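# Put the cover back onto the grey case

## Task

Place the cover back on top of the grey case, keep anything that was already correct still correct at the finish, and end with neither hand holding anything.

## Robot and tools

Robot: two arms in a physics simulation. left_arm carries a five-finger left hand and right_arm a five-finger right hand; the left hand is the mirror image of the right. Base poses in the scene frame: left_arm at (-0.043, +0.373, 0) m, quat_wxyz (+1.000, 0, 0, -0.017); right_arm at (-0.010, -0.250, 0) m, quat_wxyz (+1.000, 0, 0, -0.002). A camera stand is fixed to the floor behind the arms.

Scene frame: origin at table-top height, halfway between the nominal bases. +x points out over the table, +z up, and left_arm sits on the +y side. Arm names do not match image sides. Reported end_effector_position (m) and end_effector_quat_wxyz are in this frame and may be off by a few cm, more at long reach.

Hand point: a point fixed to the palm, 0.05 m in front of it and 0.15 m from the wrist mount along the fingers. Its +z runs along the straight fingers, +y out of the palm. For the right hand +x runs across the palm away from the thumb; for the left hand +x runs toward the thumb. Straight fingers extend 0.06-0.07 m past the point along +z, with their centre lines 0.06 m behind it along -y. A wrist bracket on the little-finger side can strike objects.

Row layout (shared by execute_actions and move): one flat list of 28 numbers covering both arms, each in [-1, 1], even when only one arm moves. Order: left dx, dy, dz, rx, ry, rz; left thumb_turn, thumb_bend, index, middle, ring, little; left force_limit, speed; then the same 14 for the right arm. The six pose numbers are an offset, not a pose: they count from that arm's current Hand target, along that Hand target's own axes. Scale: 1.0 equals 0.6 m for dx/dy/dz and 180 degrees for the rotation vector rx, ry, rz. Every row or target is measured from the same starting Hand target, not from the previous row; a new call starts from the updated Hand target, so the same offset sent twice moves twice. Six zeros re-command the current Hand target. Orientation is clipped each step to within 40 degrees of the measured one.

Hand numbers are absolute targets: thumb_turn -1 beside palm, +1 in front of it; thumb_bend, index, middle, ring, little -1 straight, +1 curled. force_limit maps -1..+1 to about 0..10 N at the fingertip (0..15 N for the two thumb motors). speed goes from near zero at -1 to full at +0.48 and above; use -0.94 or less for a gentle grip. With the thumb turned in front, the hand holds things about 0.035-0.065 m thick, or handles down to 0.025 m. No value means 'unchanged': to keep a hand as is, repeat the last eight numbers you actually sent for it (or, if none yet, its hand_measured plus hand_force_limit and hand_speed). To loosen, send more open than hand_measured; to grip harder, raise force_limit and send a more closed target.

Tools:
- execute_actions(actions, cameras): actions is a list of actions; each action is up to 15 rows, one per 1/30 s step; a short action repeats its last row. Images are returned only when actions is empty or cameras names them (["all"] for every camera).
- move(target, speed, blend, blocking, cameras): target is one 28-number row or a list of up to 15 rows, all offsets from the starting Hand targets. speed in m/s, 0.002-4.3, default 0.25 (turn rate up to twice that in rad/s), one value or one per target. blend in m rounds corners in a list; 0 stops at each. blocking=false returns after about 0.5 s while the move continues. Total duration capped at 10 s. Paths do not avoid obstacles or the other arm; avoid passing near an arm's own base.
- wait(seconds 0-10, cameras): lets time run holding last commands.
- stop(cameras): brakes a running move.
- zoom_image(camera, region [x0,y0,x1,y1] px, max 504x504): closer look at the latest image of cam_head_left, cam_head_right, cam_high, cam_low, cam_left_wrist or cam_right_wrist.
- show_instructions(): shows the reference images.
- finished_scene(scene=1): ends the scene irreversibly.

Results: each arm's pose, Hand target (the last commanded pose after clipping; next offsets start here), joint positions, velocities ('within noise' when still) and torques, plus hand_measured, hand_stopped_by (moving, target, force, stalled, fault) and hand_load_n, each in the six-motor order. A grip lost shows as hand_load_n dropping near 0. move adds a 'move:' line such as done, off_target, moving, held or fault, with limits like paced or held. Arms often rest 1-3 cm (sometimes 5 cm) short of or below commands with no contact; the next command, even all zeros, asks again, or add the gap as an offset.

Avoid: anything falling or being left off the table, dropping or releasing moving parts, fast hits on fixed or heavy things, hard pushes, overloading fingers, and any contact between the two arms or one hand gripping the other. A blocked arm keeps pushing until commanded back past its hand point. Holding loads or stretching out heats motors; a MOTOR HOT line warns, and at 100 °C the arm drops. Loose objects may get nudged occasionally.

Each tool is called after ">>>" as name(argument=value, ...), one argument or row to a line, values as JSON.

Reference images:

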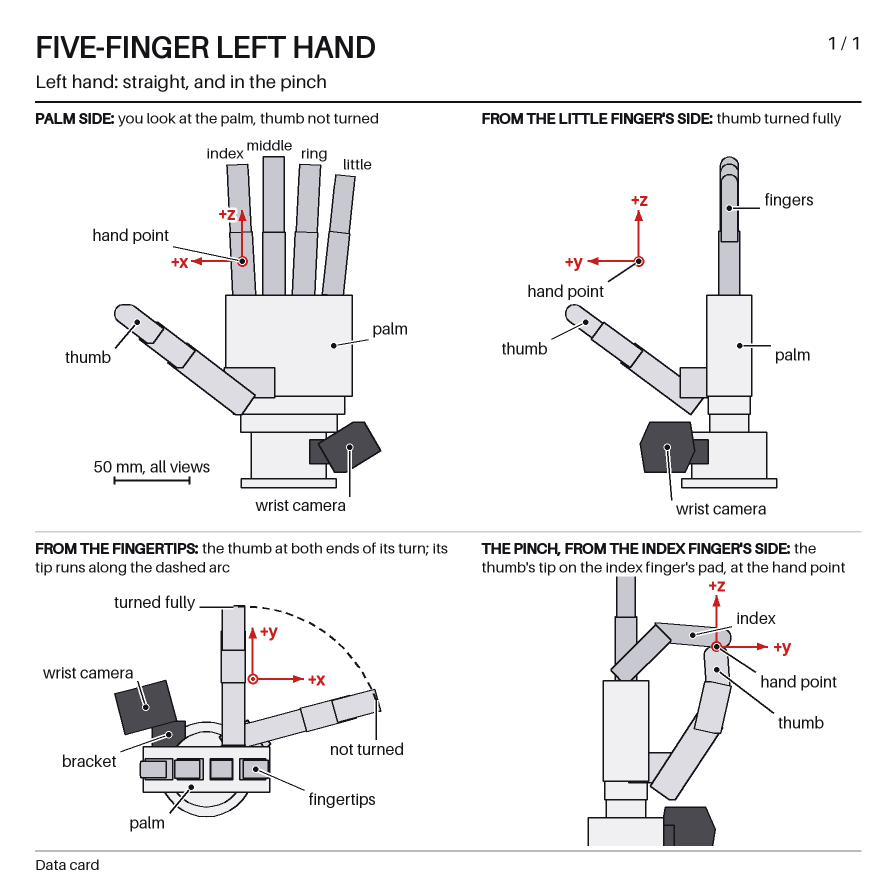

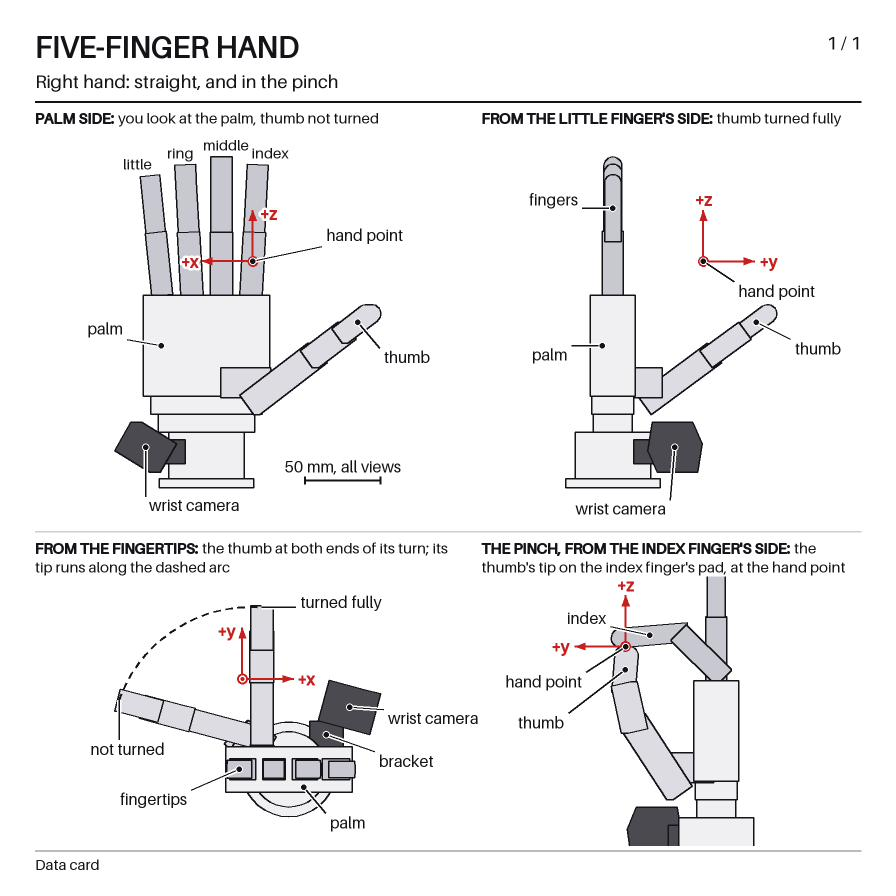

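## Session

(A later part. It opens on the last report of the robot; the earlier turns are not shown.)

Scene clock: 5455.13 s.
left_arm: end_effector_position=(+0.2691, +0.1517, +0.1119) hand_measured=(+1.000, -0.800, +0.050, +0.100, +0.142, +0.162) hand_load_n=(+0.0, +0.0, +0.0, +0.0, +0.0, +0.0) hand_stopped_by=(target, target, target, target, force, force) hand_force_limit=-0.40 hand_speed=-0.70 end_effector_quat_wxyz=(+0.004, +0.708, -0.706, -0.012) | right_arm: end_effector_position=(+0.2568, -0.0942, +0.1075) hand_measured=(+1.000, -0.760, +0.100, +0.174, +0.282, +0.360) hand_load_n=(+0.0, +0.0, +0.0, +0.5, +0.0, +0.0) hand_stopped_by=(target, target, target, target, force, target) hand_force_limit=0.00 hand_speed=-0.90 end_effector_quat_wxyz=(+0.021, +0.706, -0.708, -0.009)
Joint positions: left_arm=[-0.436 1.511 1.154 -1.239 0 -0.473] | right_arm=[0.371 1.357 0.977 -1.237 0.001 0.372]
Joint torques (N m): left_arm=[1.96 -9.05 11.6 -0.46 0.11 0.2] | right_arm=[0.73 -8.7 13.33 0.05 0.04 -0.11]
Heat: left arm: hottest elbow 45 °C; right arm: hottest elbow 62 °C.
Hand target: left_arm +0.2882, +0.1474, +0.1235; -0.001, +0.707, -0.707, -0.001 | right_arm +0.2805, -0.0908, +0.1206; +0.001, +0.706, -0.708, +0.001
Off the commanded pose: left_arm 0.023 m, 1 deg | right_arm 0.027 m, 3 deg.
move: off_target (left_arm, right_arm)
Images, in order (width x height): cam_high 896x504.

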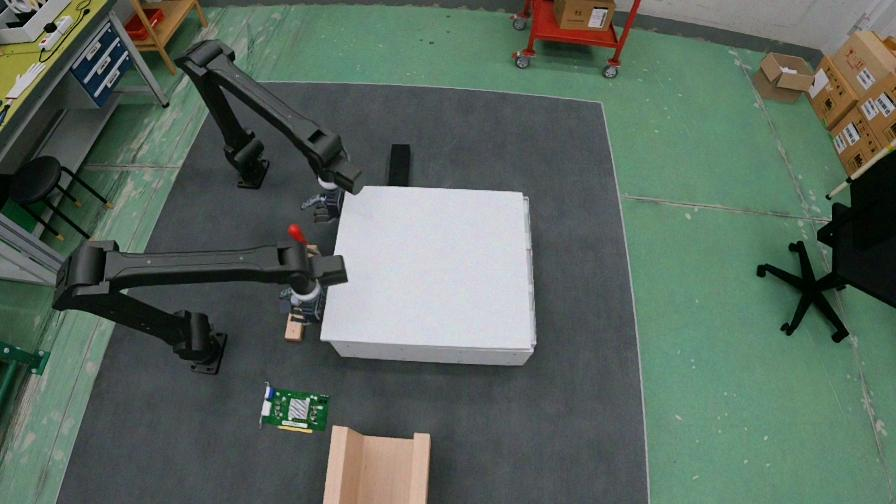

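>>> move(
  target=[0,-0.017,0,0,0,0,1,-0.80,0.05,0.1,0.165,0.22,-0.4,-0.7,0,-0.02,0,0,0,0,1,-0.76,0.1,0.175,0.285,0.36,0.0,-0.9],
  speed=0.04,
  cameras=["cam_high"],
)

>>> zoom_image(
  camera="cam_high",
  region=[440, 160, 560, 380],
)

>>> zoom_image(
  camera="cam_high",
  region=[240, 140, 400, 380],
)

Scene clock: 5464.13 s.
left_arm: end_effector_position=(+0.2789, +0.1515, +0.1121) hand_measured=(+1.000, -0.800, +0.050, +0.100, +0.142, +0.162) hand_load_n=(+0.0, +0.0, +0.5, +0.0, +0.0, +0.0) hand_stopped_by=(target, target, target, target, force, force) hand_force_limit=-0.40 hand_speed=-0.70 end_effector_quat_wxyz=(+0.004, +0.708, -0.706, -0.013) | right_arm: end_effector_position=(+0.2683, -0.0943, +0.1074) hand_measured=(+1.000, -0.760, +0.100, +0.174, +0.282, +0.360) hand_load_n=(+0.0, +0.0, +0.0, +0.0, +0.0, +0.0) hand_stopped_by=(target, target, target, target, force, target) hand_force_limit=0.00 hand_speed=-0.90 end_effector_quat_wxyz=(+0.022, +0.705, -0.709, -0.009)
Joint positions: left_arm=[-0.426 1.534 1.18 -1.243 0 -0.463] | right_arm=[0.36 1.386 1.005 -1.237 0.002 0.361]
Joint torques (N m): left_arm=[1.79 -9.82 11.69 -0.38 0.11 0.21] | right_arm=[0.5 -8.29 13.48 0.34 -0.04 -0.19]
Heat: left arm: hottest elbow 47 °C; right arm: hottest elbow 62 °C.
Hand target: left_arm +0.2983, +0.1473, +0.1233; -0.001, +0.707, -0.707, -0.001 | right_arm +0.2926, -0.0908, +0.1207; +0.001, +0.706, -0.708, +0.001
Off the commanded pose: left_arm 0.023 m, 1 deg | right_arm 0.028 m, 3 deg.
move: off_target (left_arm, right_arm)
Images, in order (width x height): cam_high 896x504.

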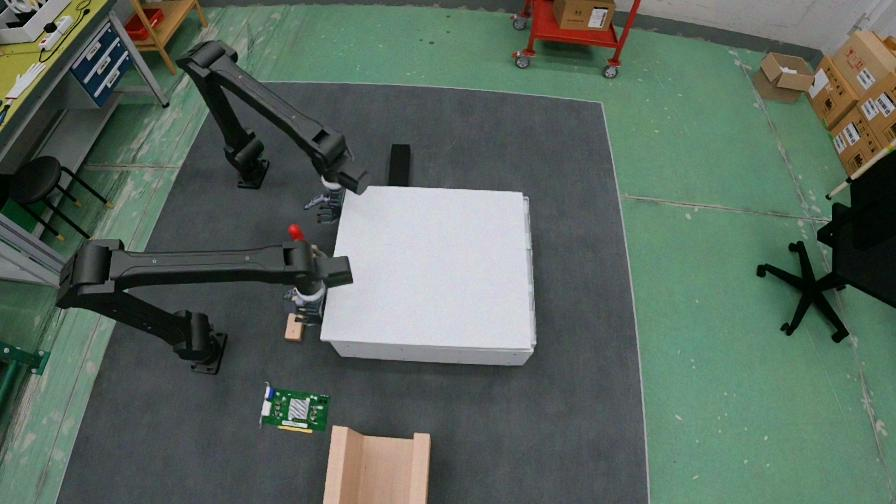

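Scaled by 2.291.

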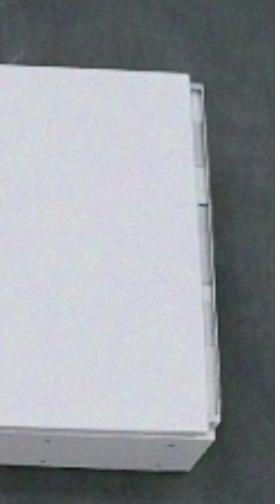

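Scaled by 2.100.

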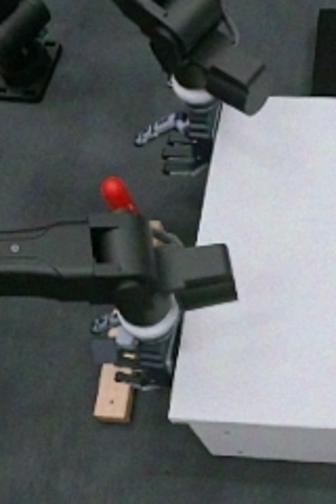

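>>> execute_actions(
  actions=[],
  cameras=["cam_head_right","cam_head_left"],
)

>>> zoom_image(
  camera="cam_head_left",
  region=[350, 190, 590, 310],
)

>>> zoom_image(
  camera="cam_head_right",
  region=[340, 190, 580, 310],
)

Scene clock: 5468.90 s.
left_arm: end_effector_position=(+0.2791, +0.1516, +0.1122) hand_measured=(+1.000, -0.800, +0.050, +0.100, +0.142, +0.162) hand_load_n=(+0.0, +0.0, +0.0, +0.0, +0.0, +0.0) hand_stopped_by=(target, target, target, target, force, force) hand_force_limit=-0.40 hand_speed=-0.70 end_effector_quat_wxyz=(+0.004, +0.708, -0.706, -0.012) | right_arm: end_effector_position=(+0.2683, -0.0943, +0.1074) hand_measured=(+1.000, -0.760, +0.100, +0.174, +0.282, +0.360) hand_load_n=(+0.0, +0.0, +0.0, +0.0, +0.0, +0.0) hand_stopped_by=(target, target, target, target, force, target) hand_force_limit=0.00 hand_speed=-0.90 end_effector_quat_wxyz=(+0.022, +0.705, -0.709, -0.009)
Joint positions: left_arm=[-0.426 1.534 1.18 -1.243 0 -0.462] | right_arm=[0.36 1.386 1.005 -1.237 0.002 0.361]
Joint velocities: within noise
Joint torques (N m): left_arm=[1.9 -9.52 11.66 -0.38 0.11 0.19] | right_arm=[1.26 -8.94 13.53 0.02 0.04 -0.18]
Heat: left arm: hottest elbow 47 °C; right arm: hottest elbow 63 °C.
Hand target: left_arm +0.2984, +0.1474, +0.1234; -0.001, +0.707, -0.707, -0.001 | right_arm +0.2927, -0.0908, +0.1207; +0.001, +0.706, -0.708, +0.001
Off the commanded pose: left_arm 0.023 m, 1 deg | right_arm 0.028 m, 3 deg.
Images, in order (width x height): cam_head_left 896x504, cam_head_right 896x504.

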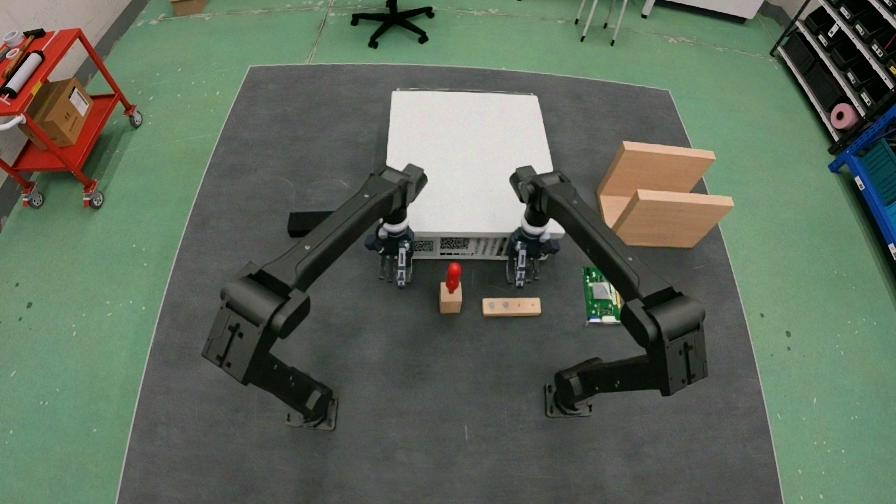

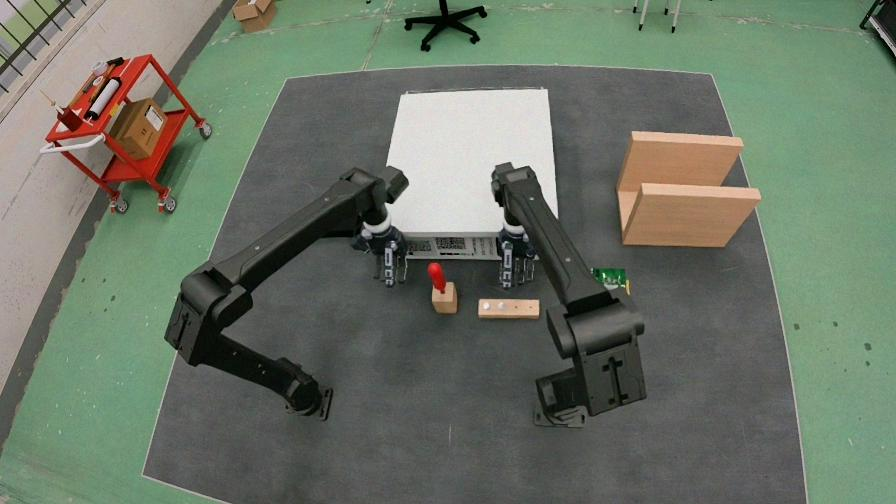

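Scaled by 2.100.

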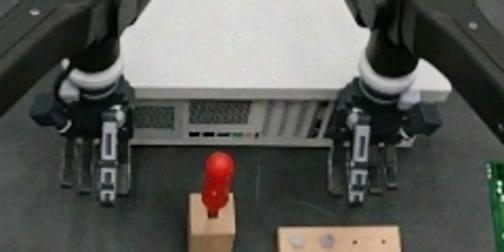

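Scaled by 2.100.

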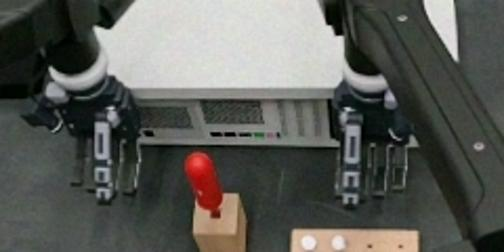

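>>> move(
  target=[0,-0.017,0,0,0,0,1,-0.80,0.05,0.1,0.165,0.22,-0.4,-0.7,0,-0.017,0,0,0,0,1,-0.76,0.1,0.175,0.285,0.36,0.0,-0.9],
  speed=0.04,
  cameras=["cam_high"],
)

>>> zoom_image(
  camera="cam_high",
  region=[440, 160, 560, 380],
)

>>> zoom_image(
  camera="cam_high",
  region=[240, 140, 400, 380],
)

Scene clock: 5474.27 s.
left_arm: end_effector_position=(+0.2828, +0.1524, +0.1126) hand_measured=(+1.000, -0.800, +0.050, +0.100, +0.142, +0.162) hand_load_n=(+0.0, +0.0, +0.0, +0.0, +0.0, +0.0) hand_stopped_by=(target, target, target, target, force, force) hand_force_limit=-0.40 hand_speed=-0.70 end_effector_quat_wxyz=(+0.006, +0.709, -0.705, -0.019) | right_arm: end_effector_position=(+0.2749, -0.0945, +0.1061) hand_measured=(+1.000, -0.760, +0.100, +0.174, +0.282, +0.360) hand_load_n=(+0.0, +0.0, +0.0, +0.0, +0.0, +0.0) hand_stopped_by=(target, target, target, target, force, target) hand_force_limit=0.00 hand_speed=-0.90 end_effector_quat_wxyz=(+0.024, +0.708, -0.705, -0.010)
Joint positions: left_arm=[-0.42 1.55 1.198 -1.259 0 -0.46] | right_arm=[0.354 1.408 1.022 -1.237 0.002 0.346]
Joint torques (N m): left_arm=[2.43 -9.47 12.19 0.02 0.12 0.28] | right_arm=[0.15 -7.88 14.11 0.1 -0.06 -0.05]
Heat: left arm: hottest elbow 47 °C; right arm: hottest elbow 64 °C.
Hand target: left_arm +0.3085, +0.1473, +0.1234; -0.001, +0.707, -0.707, -0.001 | right_arm +0.3028, -0.0908, +0.1206; +0.001, +0.706, -0.708, +0.001
Off the commanded pose: left_arm 0.028 m, 2 deg | right_arm 0.032 m, 3 deg.
move: off_target (left_arm, right_arm)
Images, in order (width x height): cam_high 896x504.

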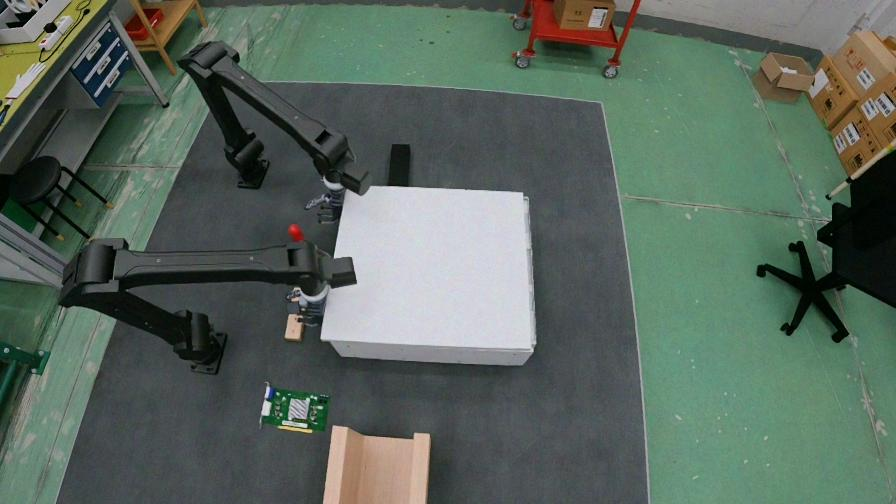

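Scaled by 2.291.

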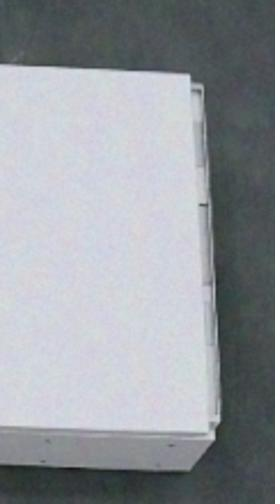

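Scaled by 2.100.

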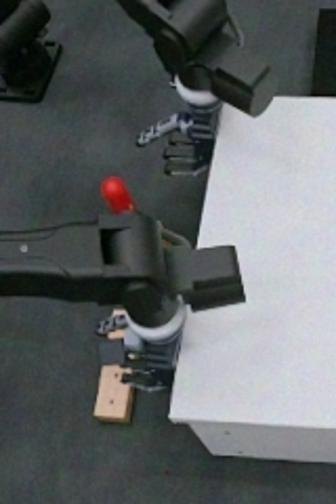

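>>> move(
  target=[0,-0.008,0,0,0,0,1,-0.80,0.05,0.1,0.165,0.22,-0.4,-0.7,0,-0.017,0,0,0,0,1,-0.76,0.1,0.175,0.285,0.36,0.0,-0.9],
  speed=0.04,
  cameras=["cam_high"],
)

>>> zoom_image(
  camera="cam_high",
  region=[440, 160, 560, 380],
)

Scene clock: 5478.70 s.
left_arm: end_effector_position=(+0.2903, +0.1524, +0.1128) hand_measured=(+1.000, -0.800, +0.050, +0.100, +0.142, +0.162) hand_load_n=(+0.0, +0.0, +0.0, +0.0, +0.0, +0.5) hand_stopped_by=(target, target, target, target, force, force) hand_force_limit=-0.40 hand_speed=-0.70 end_effector_quat_wxyz=(+0.006, +0.709, -0.705, -0.017) | right_arm: end_effector_position=(+0.2825, -0.0948, +0.1063) hand_measured=(+1.000, -0.760, +0.100, +0.174, +0.282, +0.360) hand_load_n=(+0.0, +0.0, +0.0, +0.0, +0.0, +0.0) hand_stopped_by=(target, target, target, target, force, target) hand_force_limit=0.00 hand_speed=-0.90 end_effector_quat_wxyz=(+0.025, +0.711, -0.703, -0.011)
Joint positions: left_arm=[-0.412 1.564 1.216 -1.259 0 -0.453] | right_arm=[0.347 1.428 1.043 -1.24 0.002 0.332]
Joint torques (N m): left_arm=[1.96 -9.82 11.93 -0.12 0.1 0.23] | right_arm=[0.79 -9 14.52 0.29 0.02 -0.02]
Heat: left arm: hottest elbow 48 °C; right arm: hottest elbow 63 °C.
Hand target: left_arm +0.3134, +0.1474, +0.1235; -0.001, +0.707, -0.707, -0.001 | right_arm +0.3130, -0.0908, +0.1206; +0.001, +0.706, -0.708, +0.001
Off the commanded pose: left_arm 0.026 m, 2 deg | right_arm 0.034 m, 3 deg.
move: off_target (left_arm, right_arm)
Images, in order (width x height): cam_high 896x504.

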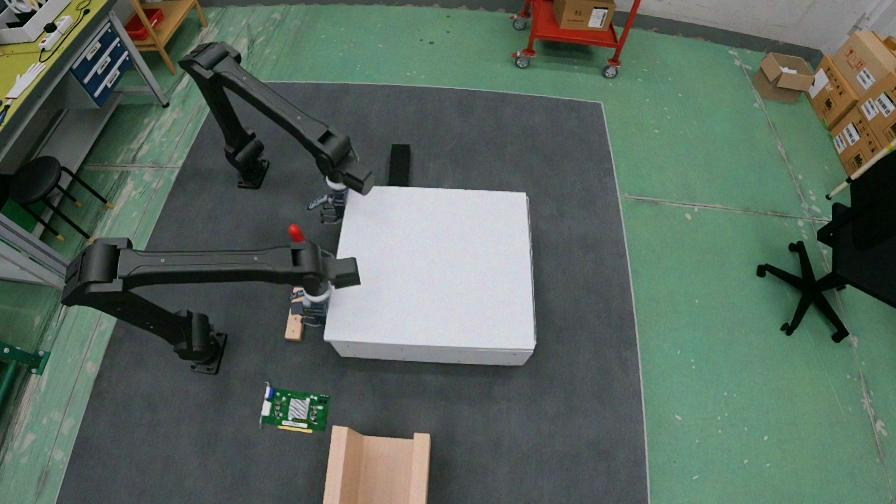

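Scaled by 2.291.

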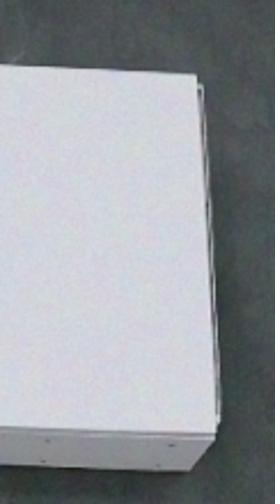

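>>> move(
  target=[0,-0.014,0,0,0,0,1,-0.80,0.05,0.1,0.165,0.22,-0.4,-0.7,0,0,0,0,0,0,1,-0.76,0.1,0.175,0.285,0.36,0.0,-0.9],
  speed=0.04,
  cameras=["cam_high","cam_low"],
)

>>> zoom_image(
  camera="cam_high",
  region=[440, 160, 560, 380],
)

>>> zoom_image(
  camera="cam_low",
  region=[370, 180, 620, 340],
)

Scene clock: 5485.20 s.
left_arm: end_effector_position=(+0.2950, +0.1528, +0.1130) hand_measured=(+1.000, -0.800, +0.050, +0.100, +0.142, +0.162) hand_load_n=(+0.0, +0.0, +0.0, +0.5, +0.0, +0.0) hand_stopped_by=(target, target, target, target, force, force) hand_force_limit=-0.40 hand_speed=-0.70 end_effector_quat_wxyz=(+0.007, +0.710, -0.704, -0.020) | right_arm: end_effector_position=(+0.2853, -0.0944, +0.1064) hand_measured=(+1.000, -0.760, +0.100, +0.174, +0.282, +0.360) hand_load_n=(+0.0, +0.0, +0.0, +0.0, +0.0, +0.0) hand_stopped_by=(target, target, target, target, force, target) hand_force_limit=0.00 hand_speed=-0.90 end_effector_quat_wxyz=(+0.025, +0.711, -0.703, -0.011)
Joint positions: left_arm=[-0.407 1.577 1.231 -1.267 0 -0.451] | right_arm=[0.346 1.435 1.051 -1.24 0.002 0.332]
Joint torques (N m): left_arm=[2.2 -9.52 12.41 -0.05 0.09 0.32] | right_arm=[-0.15 -9.76 13.93 0.09 0.04 0]
Heat: left arm: hottest elbow 49 °C; right arm: hottest elbow 65 °C.
Hand target: left_arm +0.3218, +0.1473, +0.1234; -0.001, +0.707, -0.707, -0.001 | right_arm +0.3129, -0.0908, +0.1206; +0.001, +0.706, -0.708, +0.001
Off the commanded pose: left_arm 0.029 m, 2 deg | right_arm 0.031 m, 3 deg.
move: off_target (left_arm, right_arm)
Images, in order (width x height): cam_high 896x504, cam_low 896x504.

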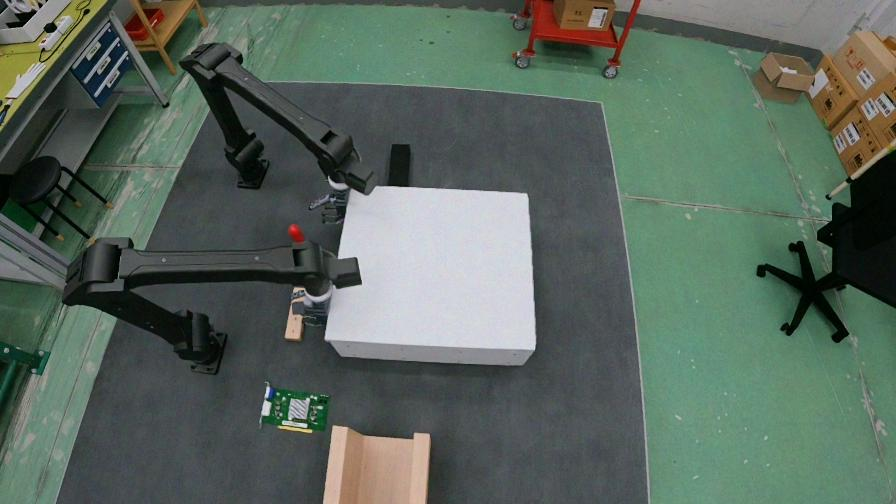

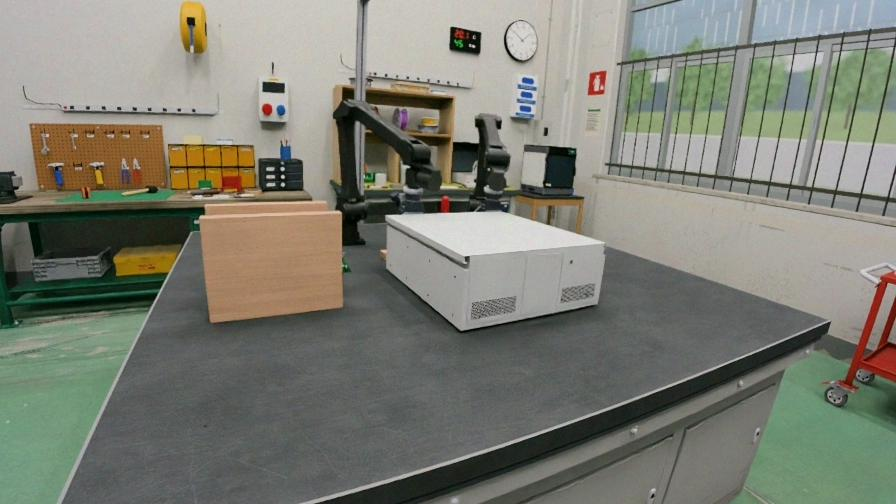

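Scaled by 2.291.

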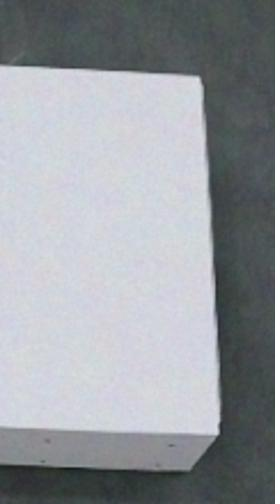

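Scaled by 2.016.

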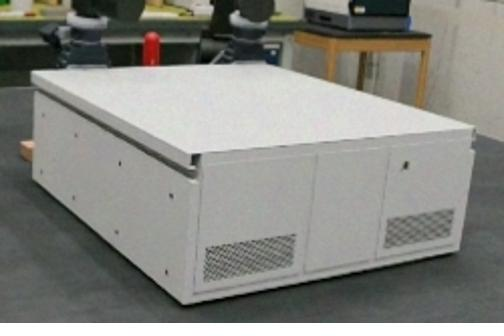

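>>> zoom_image(
  camera="cam_low",
  region=[440, 225, 560, 295],
)

>>> zoom_image(
  camera="cam_low",
  region=[510, 205, 630, 275],
)

>>> zoom_image(
  camera="cam_low",
  region=[375, 200, 495, 270],
)

Scaled by 4.200.

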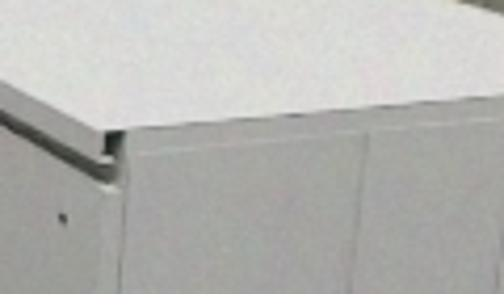

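Scaled by 4.200.

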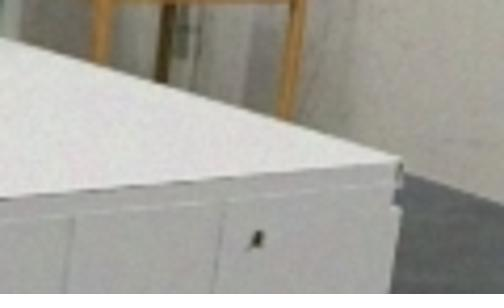

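Scaled by 4.200.

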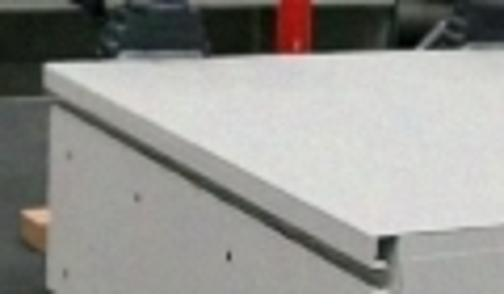

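>>> move(
  target=[
    [0,0.13,0,0,0,0,1,-0.80,0.05,0.1,0.165,0.22,-0.4,-0.7,0,0.13,0,0,0,0,1,-0.76,0.1,0.175,0.285,0.36,0.0,-0.9],
    [0,0.17,-0.3,0,0,0,1,-0.80,0.05,0.1,0.165,0.22,-0.4,-0.7,0,0.17,-0.3,0,0,0,1,-0.76,0.1,0.175,0.285,0.36,0.0,-0.9],
  ],
  speed=[0.08,0.15],
  blend=0.02,
  cameras=["cam_high","cam_head_right","cam_head_left"],
)

>>> zoom_image(
  camera="cam_head_right",
  region=[340, 190, 580, 310],
)

>>> zoom_image(
  camera="cam_head_left",
  region=[350, 190, 590, 310],
)

Scene clock: 5506.13 s.
left_arm: end_effector_position=(+0.2130, +0.1560, +0.2836) hand_measured=(+1.000, -0.800, +0.050, +0.100, +0.142, +0.162) hand_load_n=(+0.0, +0.0, +0.0, +0.0, +0.0, +0.0) hand_stopped_by=(target, target, target, target, force, force) hand_force_limit=-0.40 hand_speed=-0.70 end_effector_quat_wxyz=(+0.001, +0.707, -0.707, -0.003) | right_arm: end_effector_position=(+0.2032, -0.0980, +0.2797) hand_measured=(+1.000, -0.760, +0.100, +0.174, +0.282, +0.360) hand_load_n=(+0.0, +0.0, +0.0, +0.0, +0.0, +0.0) hand_stopped_by=(target, target, target, target, force, target) hand_force_limit=0.00 hand_speed=-0.90 end_effector_quat_wxyz=(-0.014, +0.708, -0.706, +0.001)
Joint positions: left_arm=[-0.495 1.308 1.406 -1.677 0.001 -0.529] | right_arm=[0.419 1.107 1.236 -1.672 -0.008 0.413]
Joint torques (N m): left_arm=[0.26 -7.59 12.27 -0.36 0.34 -0.01] | right_arm=[1.85 -6.53 14.28 -0.25 -0.18 0.25]
Heat: left arm: hottest elbow 49 °C; right arm: hottest elbow 64 °C.
Hand target: left_arm +0.2197, +0.1468, +0.3035; -0.001, +0.707, -0.707, -0.001 | right_arm +0.2109, -0.0900, +0.3005; +0.001, +0.706, -0.708, +0.001
Off the commanded pose: left_arm 0.023 m, 0 deg | right_arm 0.024 m, 2 deg.
joint sent to its limit (left arm) — joint 4 (wrist pitch), lower limit. The joint targets still meet the commanded pose.
joint sent to its limit (right arm) — joint 4 (wrist pitch), lower limit. The joint targets are off in orientation, not in position.
move: off_target (left_arm, right_arm)
Images, in order (width x height): cam_head_left 896x504, cam_head_right 896x504, cam_high 896x504.

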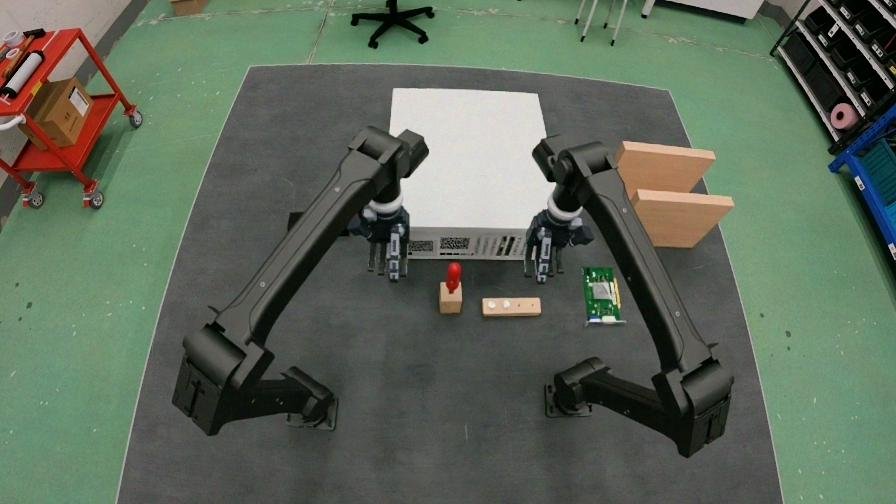

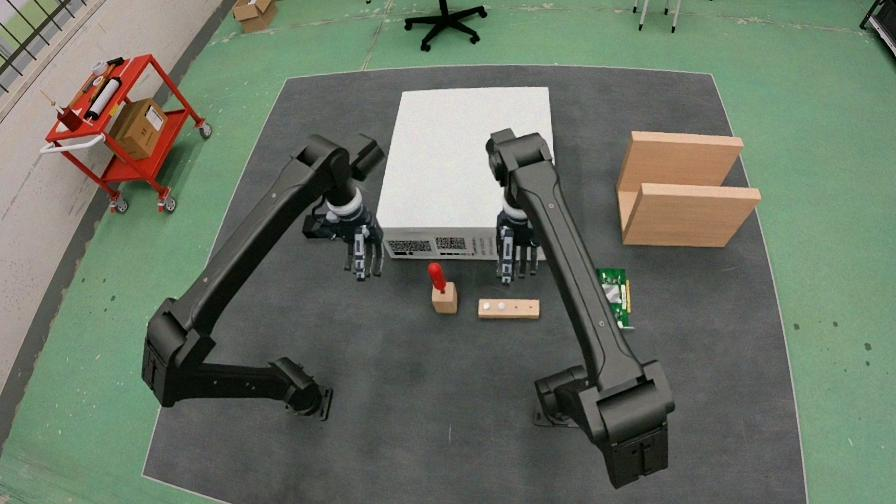

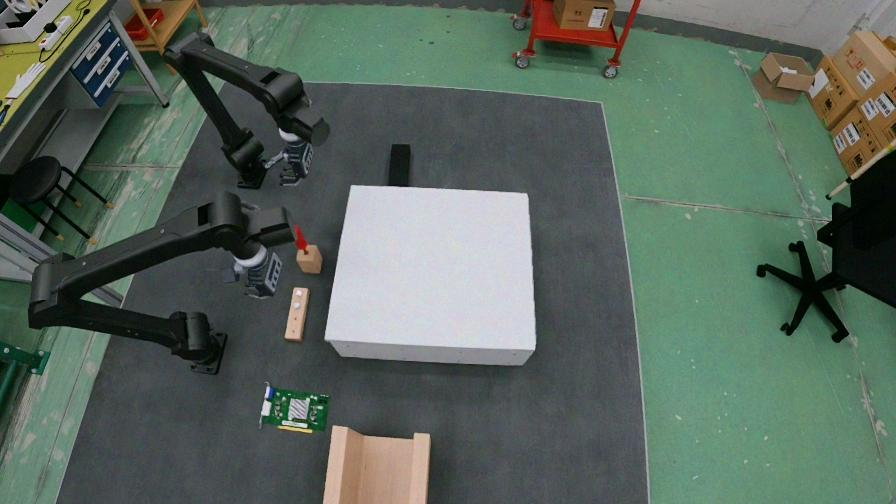

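Scaled by 2.100.

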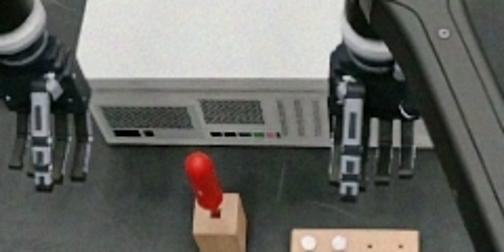

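Scaled by 2.100.

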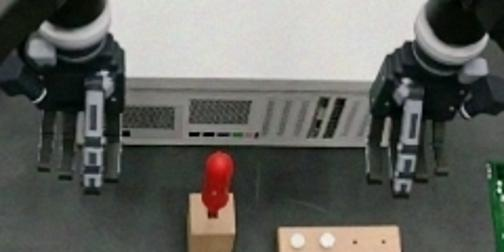

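>>> zoom_image(
  camera="cam_head_right",
  region=[360, 190, 480, 270],
)

>>> zoom_image(
  camera="cam_head_right",
  region=[470, 190, 590, 270],
)

>>> zoom_image(
  camera="cam_head_left",
  region=[430, 190, 550, 270],
)

>>> zoom_image(
  camera="cam_high",
  region=[300, 160, 560, 380],
)

Scaled by 4.200.

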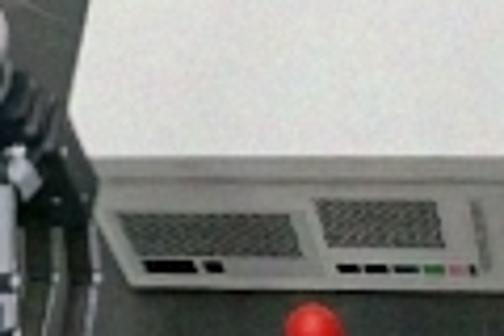

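Scaled by 4.200.

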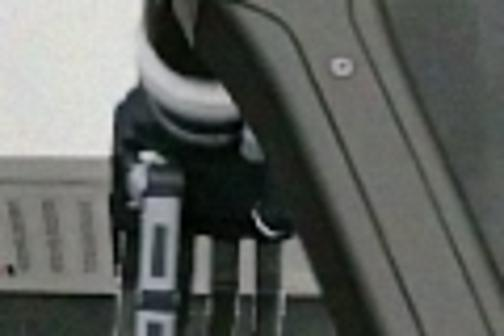

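Scaled by 4.200.

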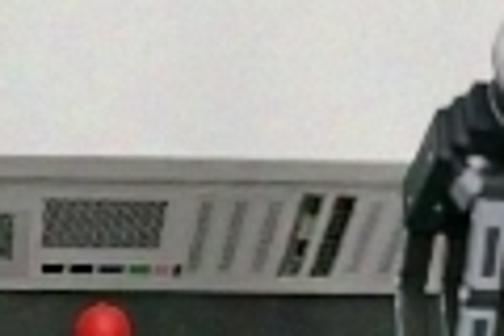

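Scaled by 1.938.

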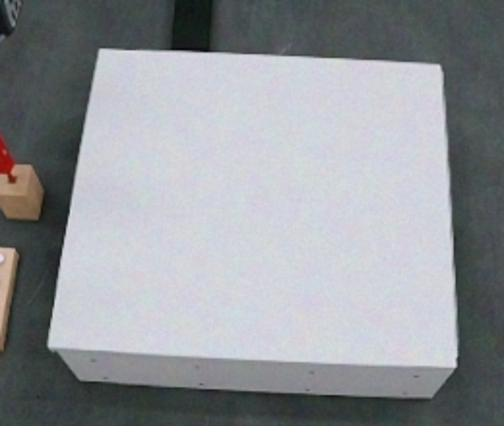

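>>> move(
  target=[-0.28,0,0,0,0,0,1,-0.80,0.05,0.1,0.165,0.22,-0.4,-0.7,0.3,0,0,0,0,0,1,-0.76,0.1,0.175,0.285,0.36,0.0,-0.9],
  speed=0.2,
  cameras=["cam_high","cam_head_right","cam_head_left","cam_low"],
)

>>> zoom_image(
  camera="cam_head_right",
  region=[360, 190, 480, 270],
)

>>> zoom_image(
  camera="cam_head_right",
  region=[470, 190, 590, 270],
)

>>> zoom_image(
  camera="cam_head_left",
  region=[360, 190, 480, 270],
)

>>> zoom_image(
  camera="cam_head_left",
  region=[470, 190, 590, 270],
)

Scene clock: 5530.50 s.
left_arm: end_effector_position=(+0.2275, +0.3109, +0.3074) hand_measured=(+1.000, -0.800, +0.050, +0.100, +0.142, +0.162) hand_load_n=(+0.0, +0.0, +0.0, +0.0, +0.5, +0.0) hand_stopped_by=(target, target, target, target, force, force) hand_force_limit=-0.40 hand_speed=-0.70 end_effector_quat_wxyz=(-0.026, +0.707, -0.706, +0.037) | right_arm: end_effector_position=(+0.2109, -0.2658, +0.2978) hand_measured=(+1.000, -0.760, +0.100, +0.174, +0.282, +0.360) hand_load_n=(+0.0, +0.0, +0.0, +0.0, +0.5, -0.5) hand_stopped_by=(target, target, target, target, force, target) hand_force_limit=0.00 hand_speed=-0.90 end_effector_quat_wxyz=(-0.038, +0.705, -0.707, +0.046)
Joint positions: left_arm=[-0.052 1.161 1.357 -1.677 0.008 -0.09] | right_arm=[-0.165 1.015 1.236 -1.672 -0.01 -0.165]
Joint torques (N m): left_arm=[1.96 -5.89 6.95 -0.17 0.15 0.23] | right_arm=[0.21 -3.84 10.26 -0.08 0.04 -0.16]
Heat: left arm: hottest elbow 51 °C; right arm: hottest elbow 64 °C.
Hand target: left_arm +0.2196, +0.3148, +0.3037; -0.001, +0.707, -0.707, -0.001 | right_arm +0.2104, -0.2700, +0.3011; +0.001, +0.706, -0.708, +0.001
Off the commanded pose: left_arm 0.009 m, 5 deg | right_arm 0.005 m, 7 deg.
joint sent to its limit (left arm) — joint 4 (wrist pitch), lower limit. The joint targets are off in orientation, not in position.
joint sent to its limit (right arm) — joint 4 (wrist pitch), lower limit. The joint targets are off in orientation, not in position.
move: off_target (left_arm, right_arm)
Images, in order (width x height): cam_head_left 896x504, cam_head_right 896x504, cam_high 896x504, cam_low 896x504.

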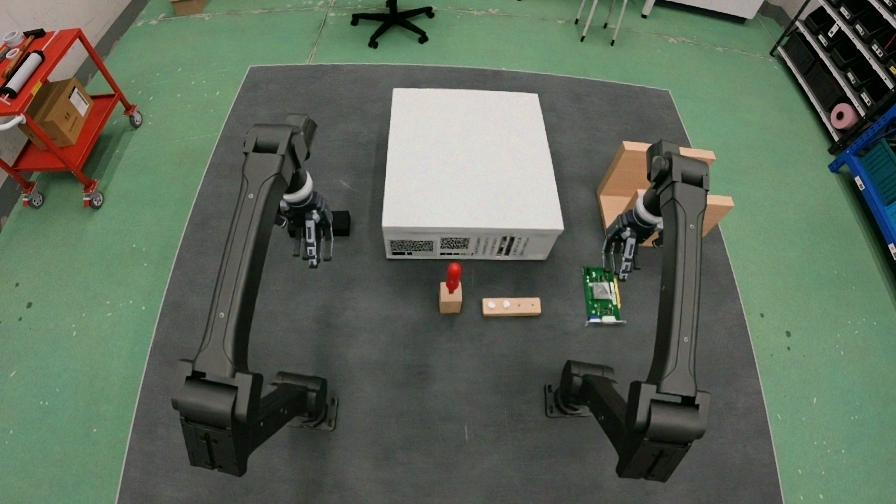

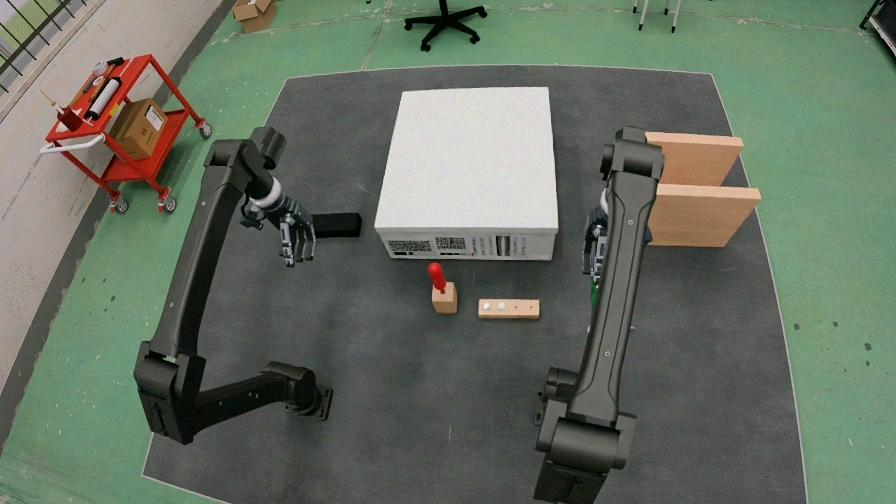

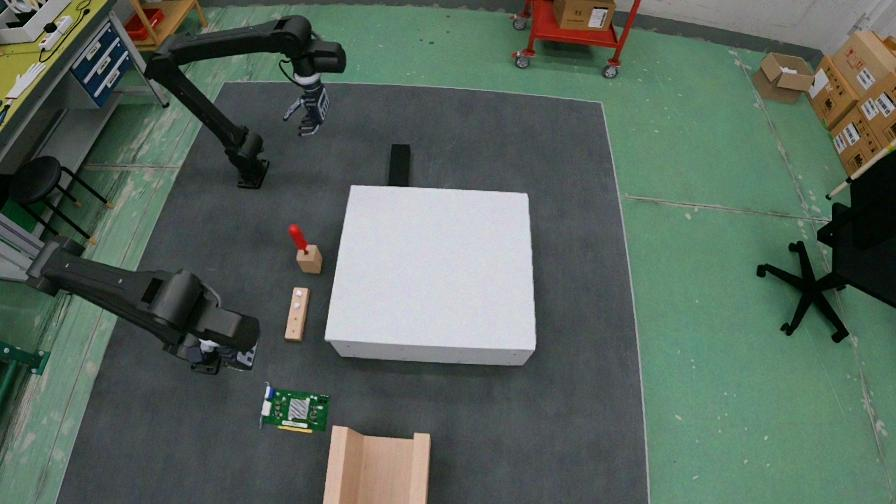

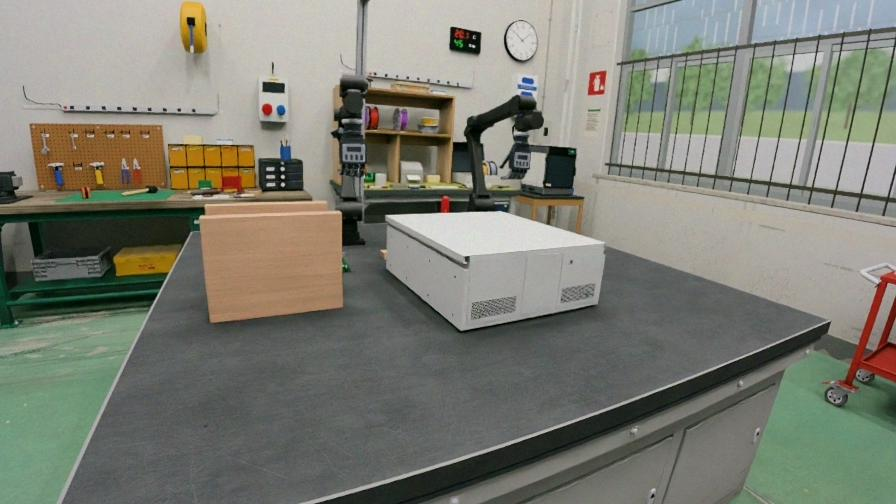

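Scaled by 4.200.

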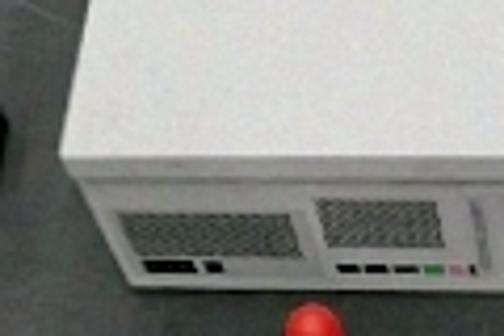

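Scaled by 4.200.

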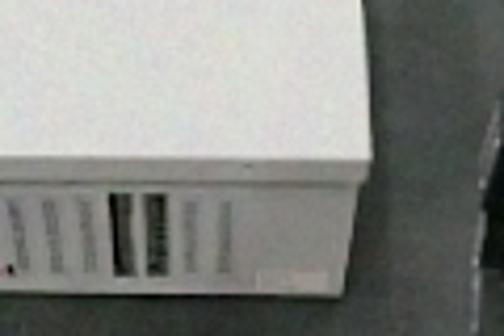

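Scaled by 4.200.

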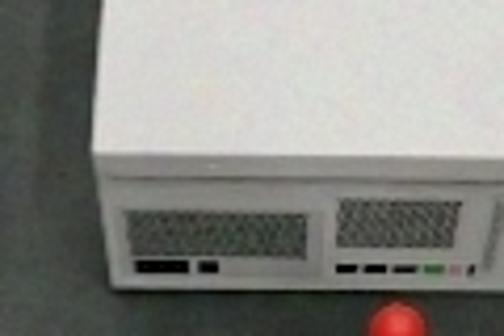

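Scaled by 4.200.

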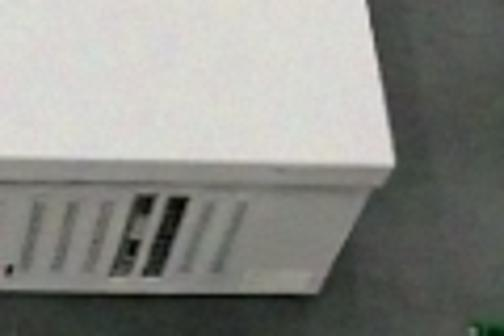

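>>> zoom_image(
  camera="cam_high",
  region=[470, 170, 560, 230],
)

>>> zoom_image(
  camera="cam_high",
  region=[470, 310, 560, 370],
)

>>> zoom_image(
  camera="cam_low",
  region=[560, 220, 620, 260],
)

>>> zoom_image(
  camera="cam_low",
  region=[440, 235, 500, 275],
)

Scaled by 5.600.

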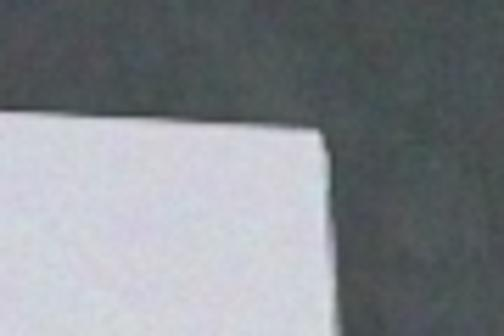

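Scaled by 5.600.

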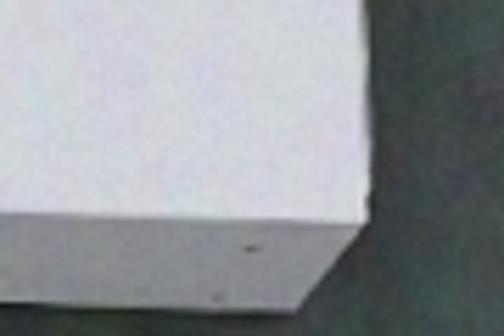

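Scaled by 8.400.

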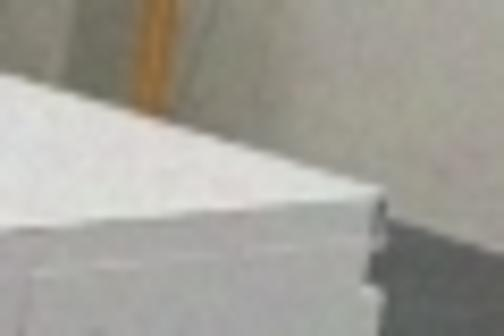

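Scaled by 8.400.

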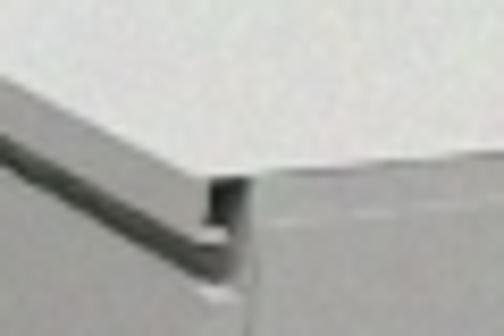

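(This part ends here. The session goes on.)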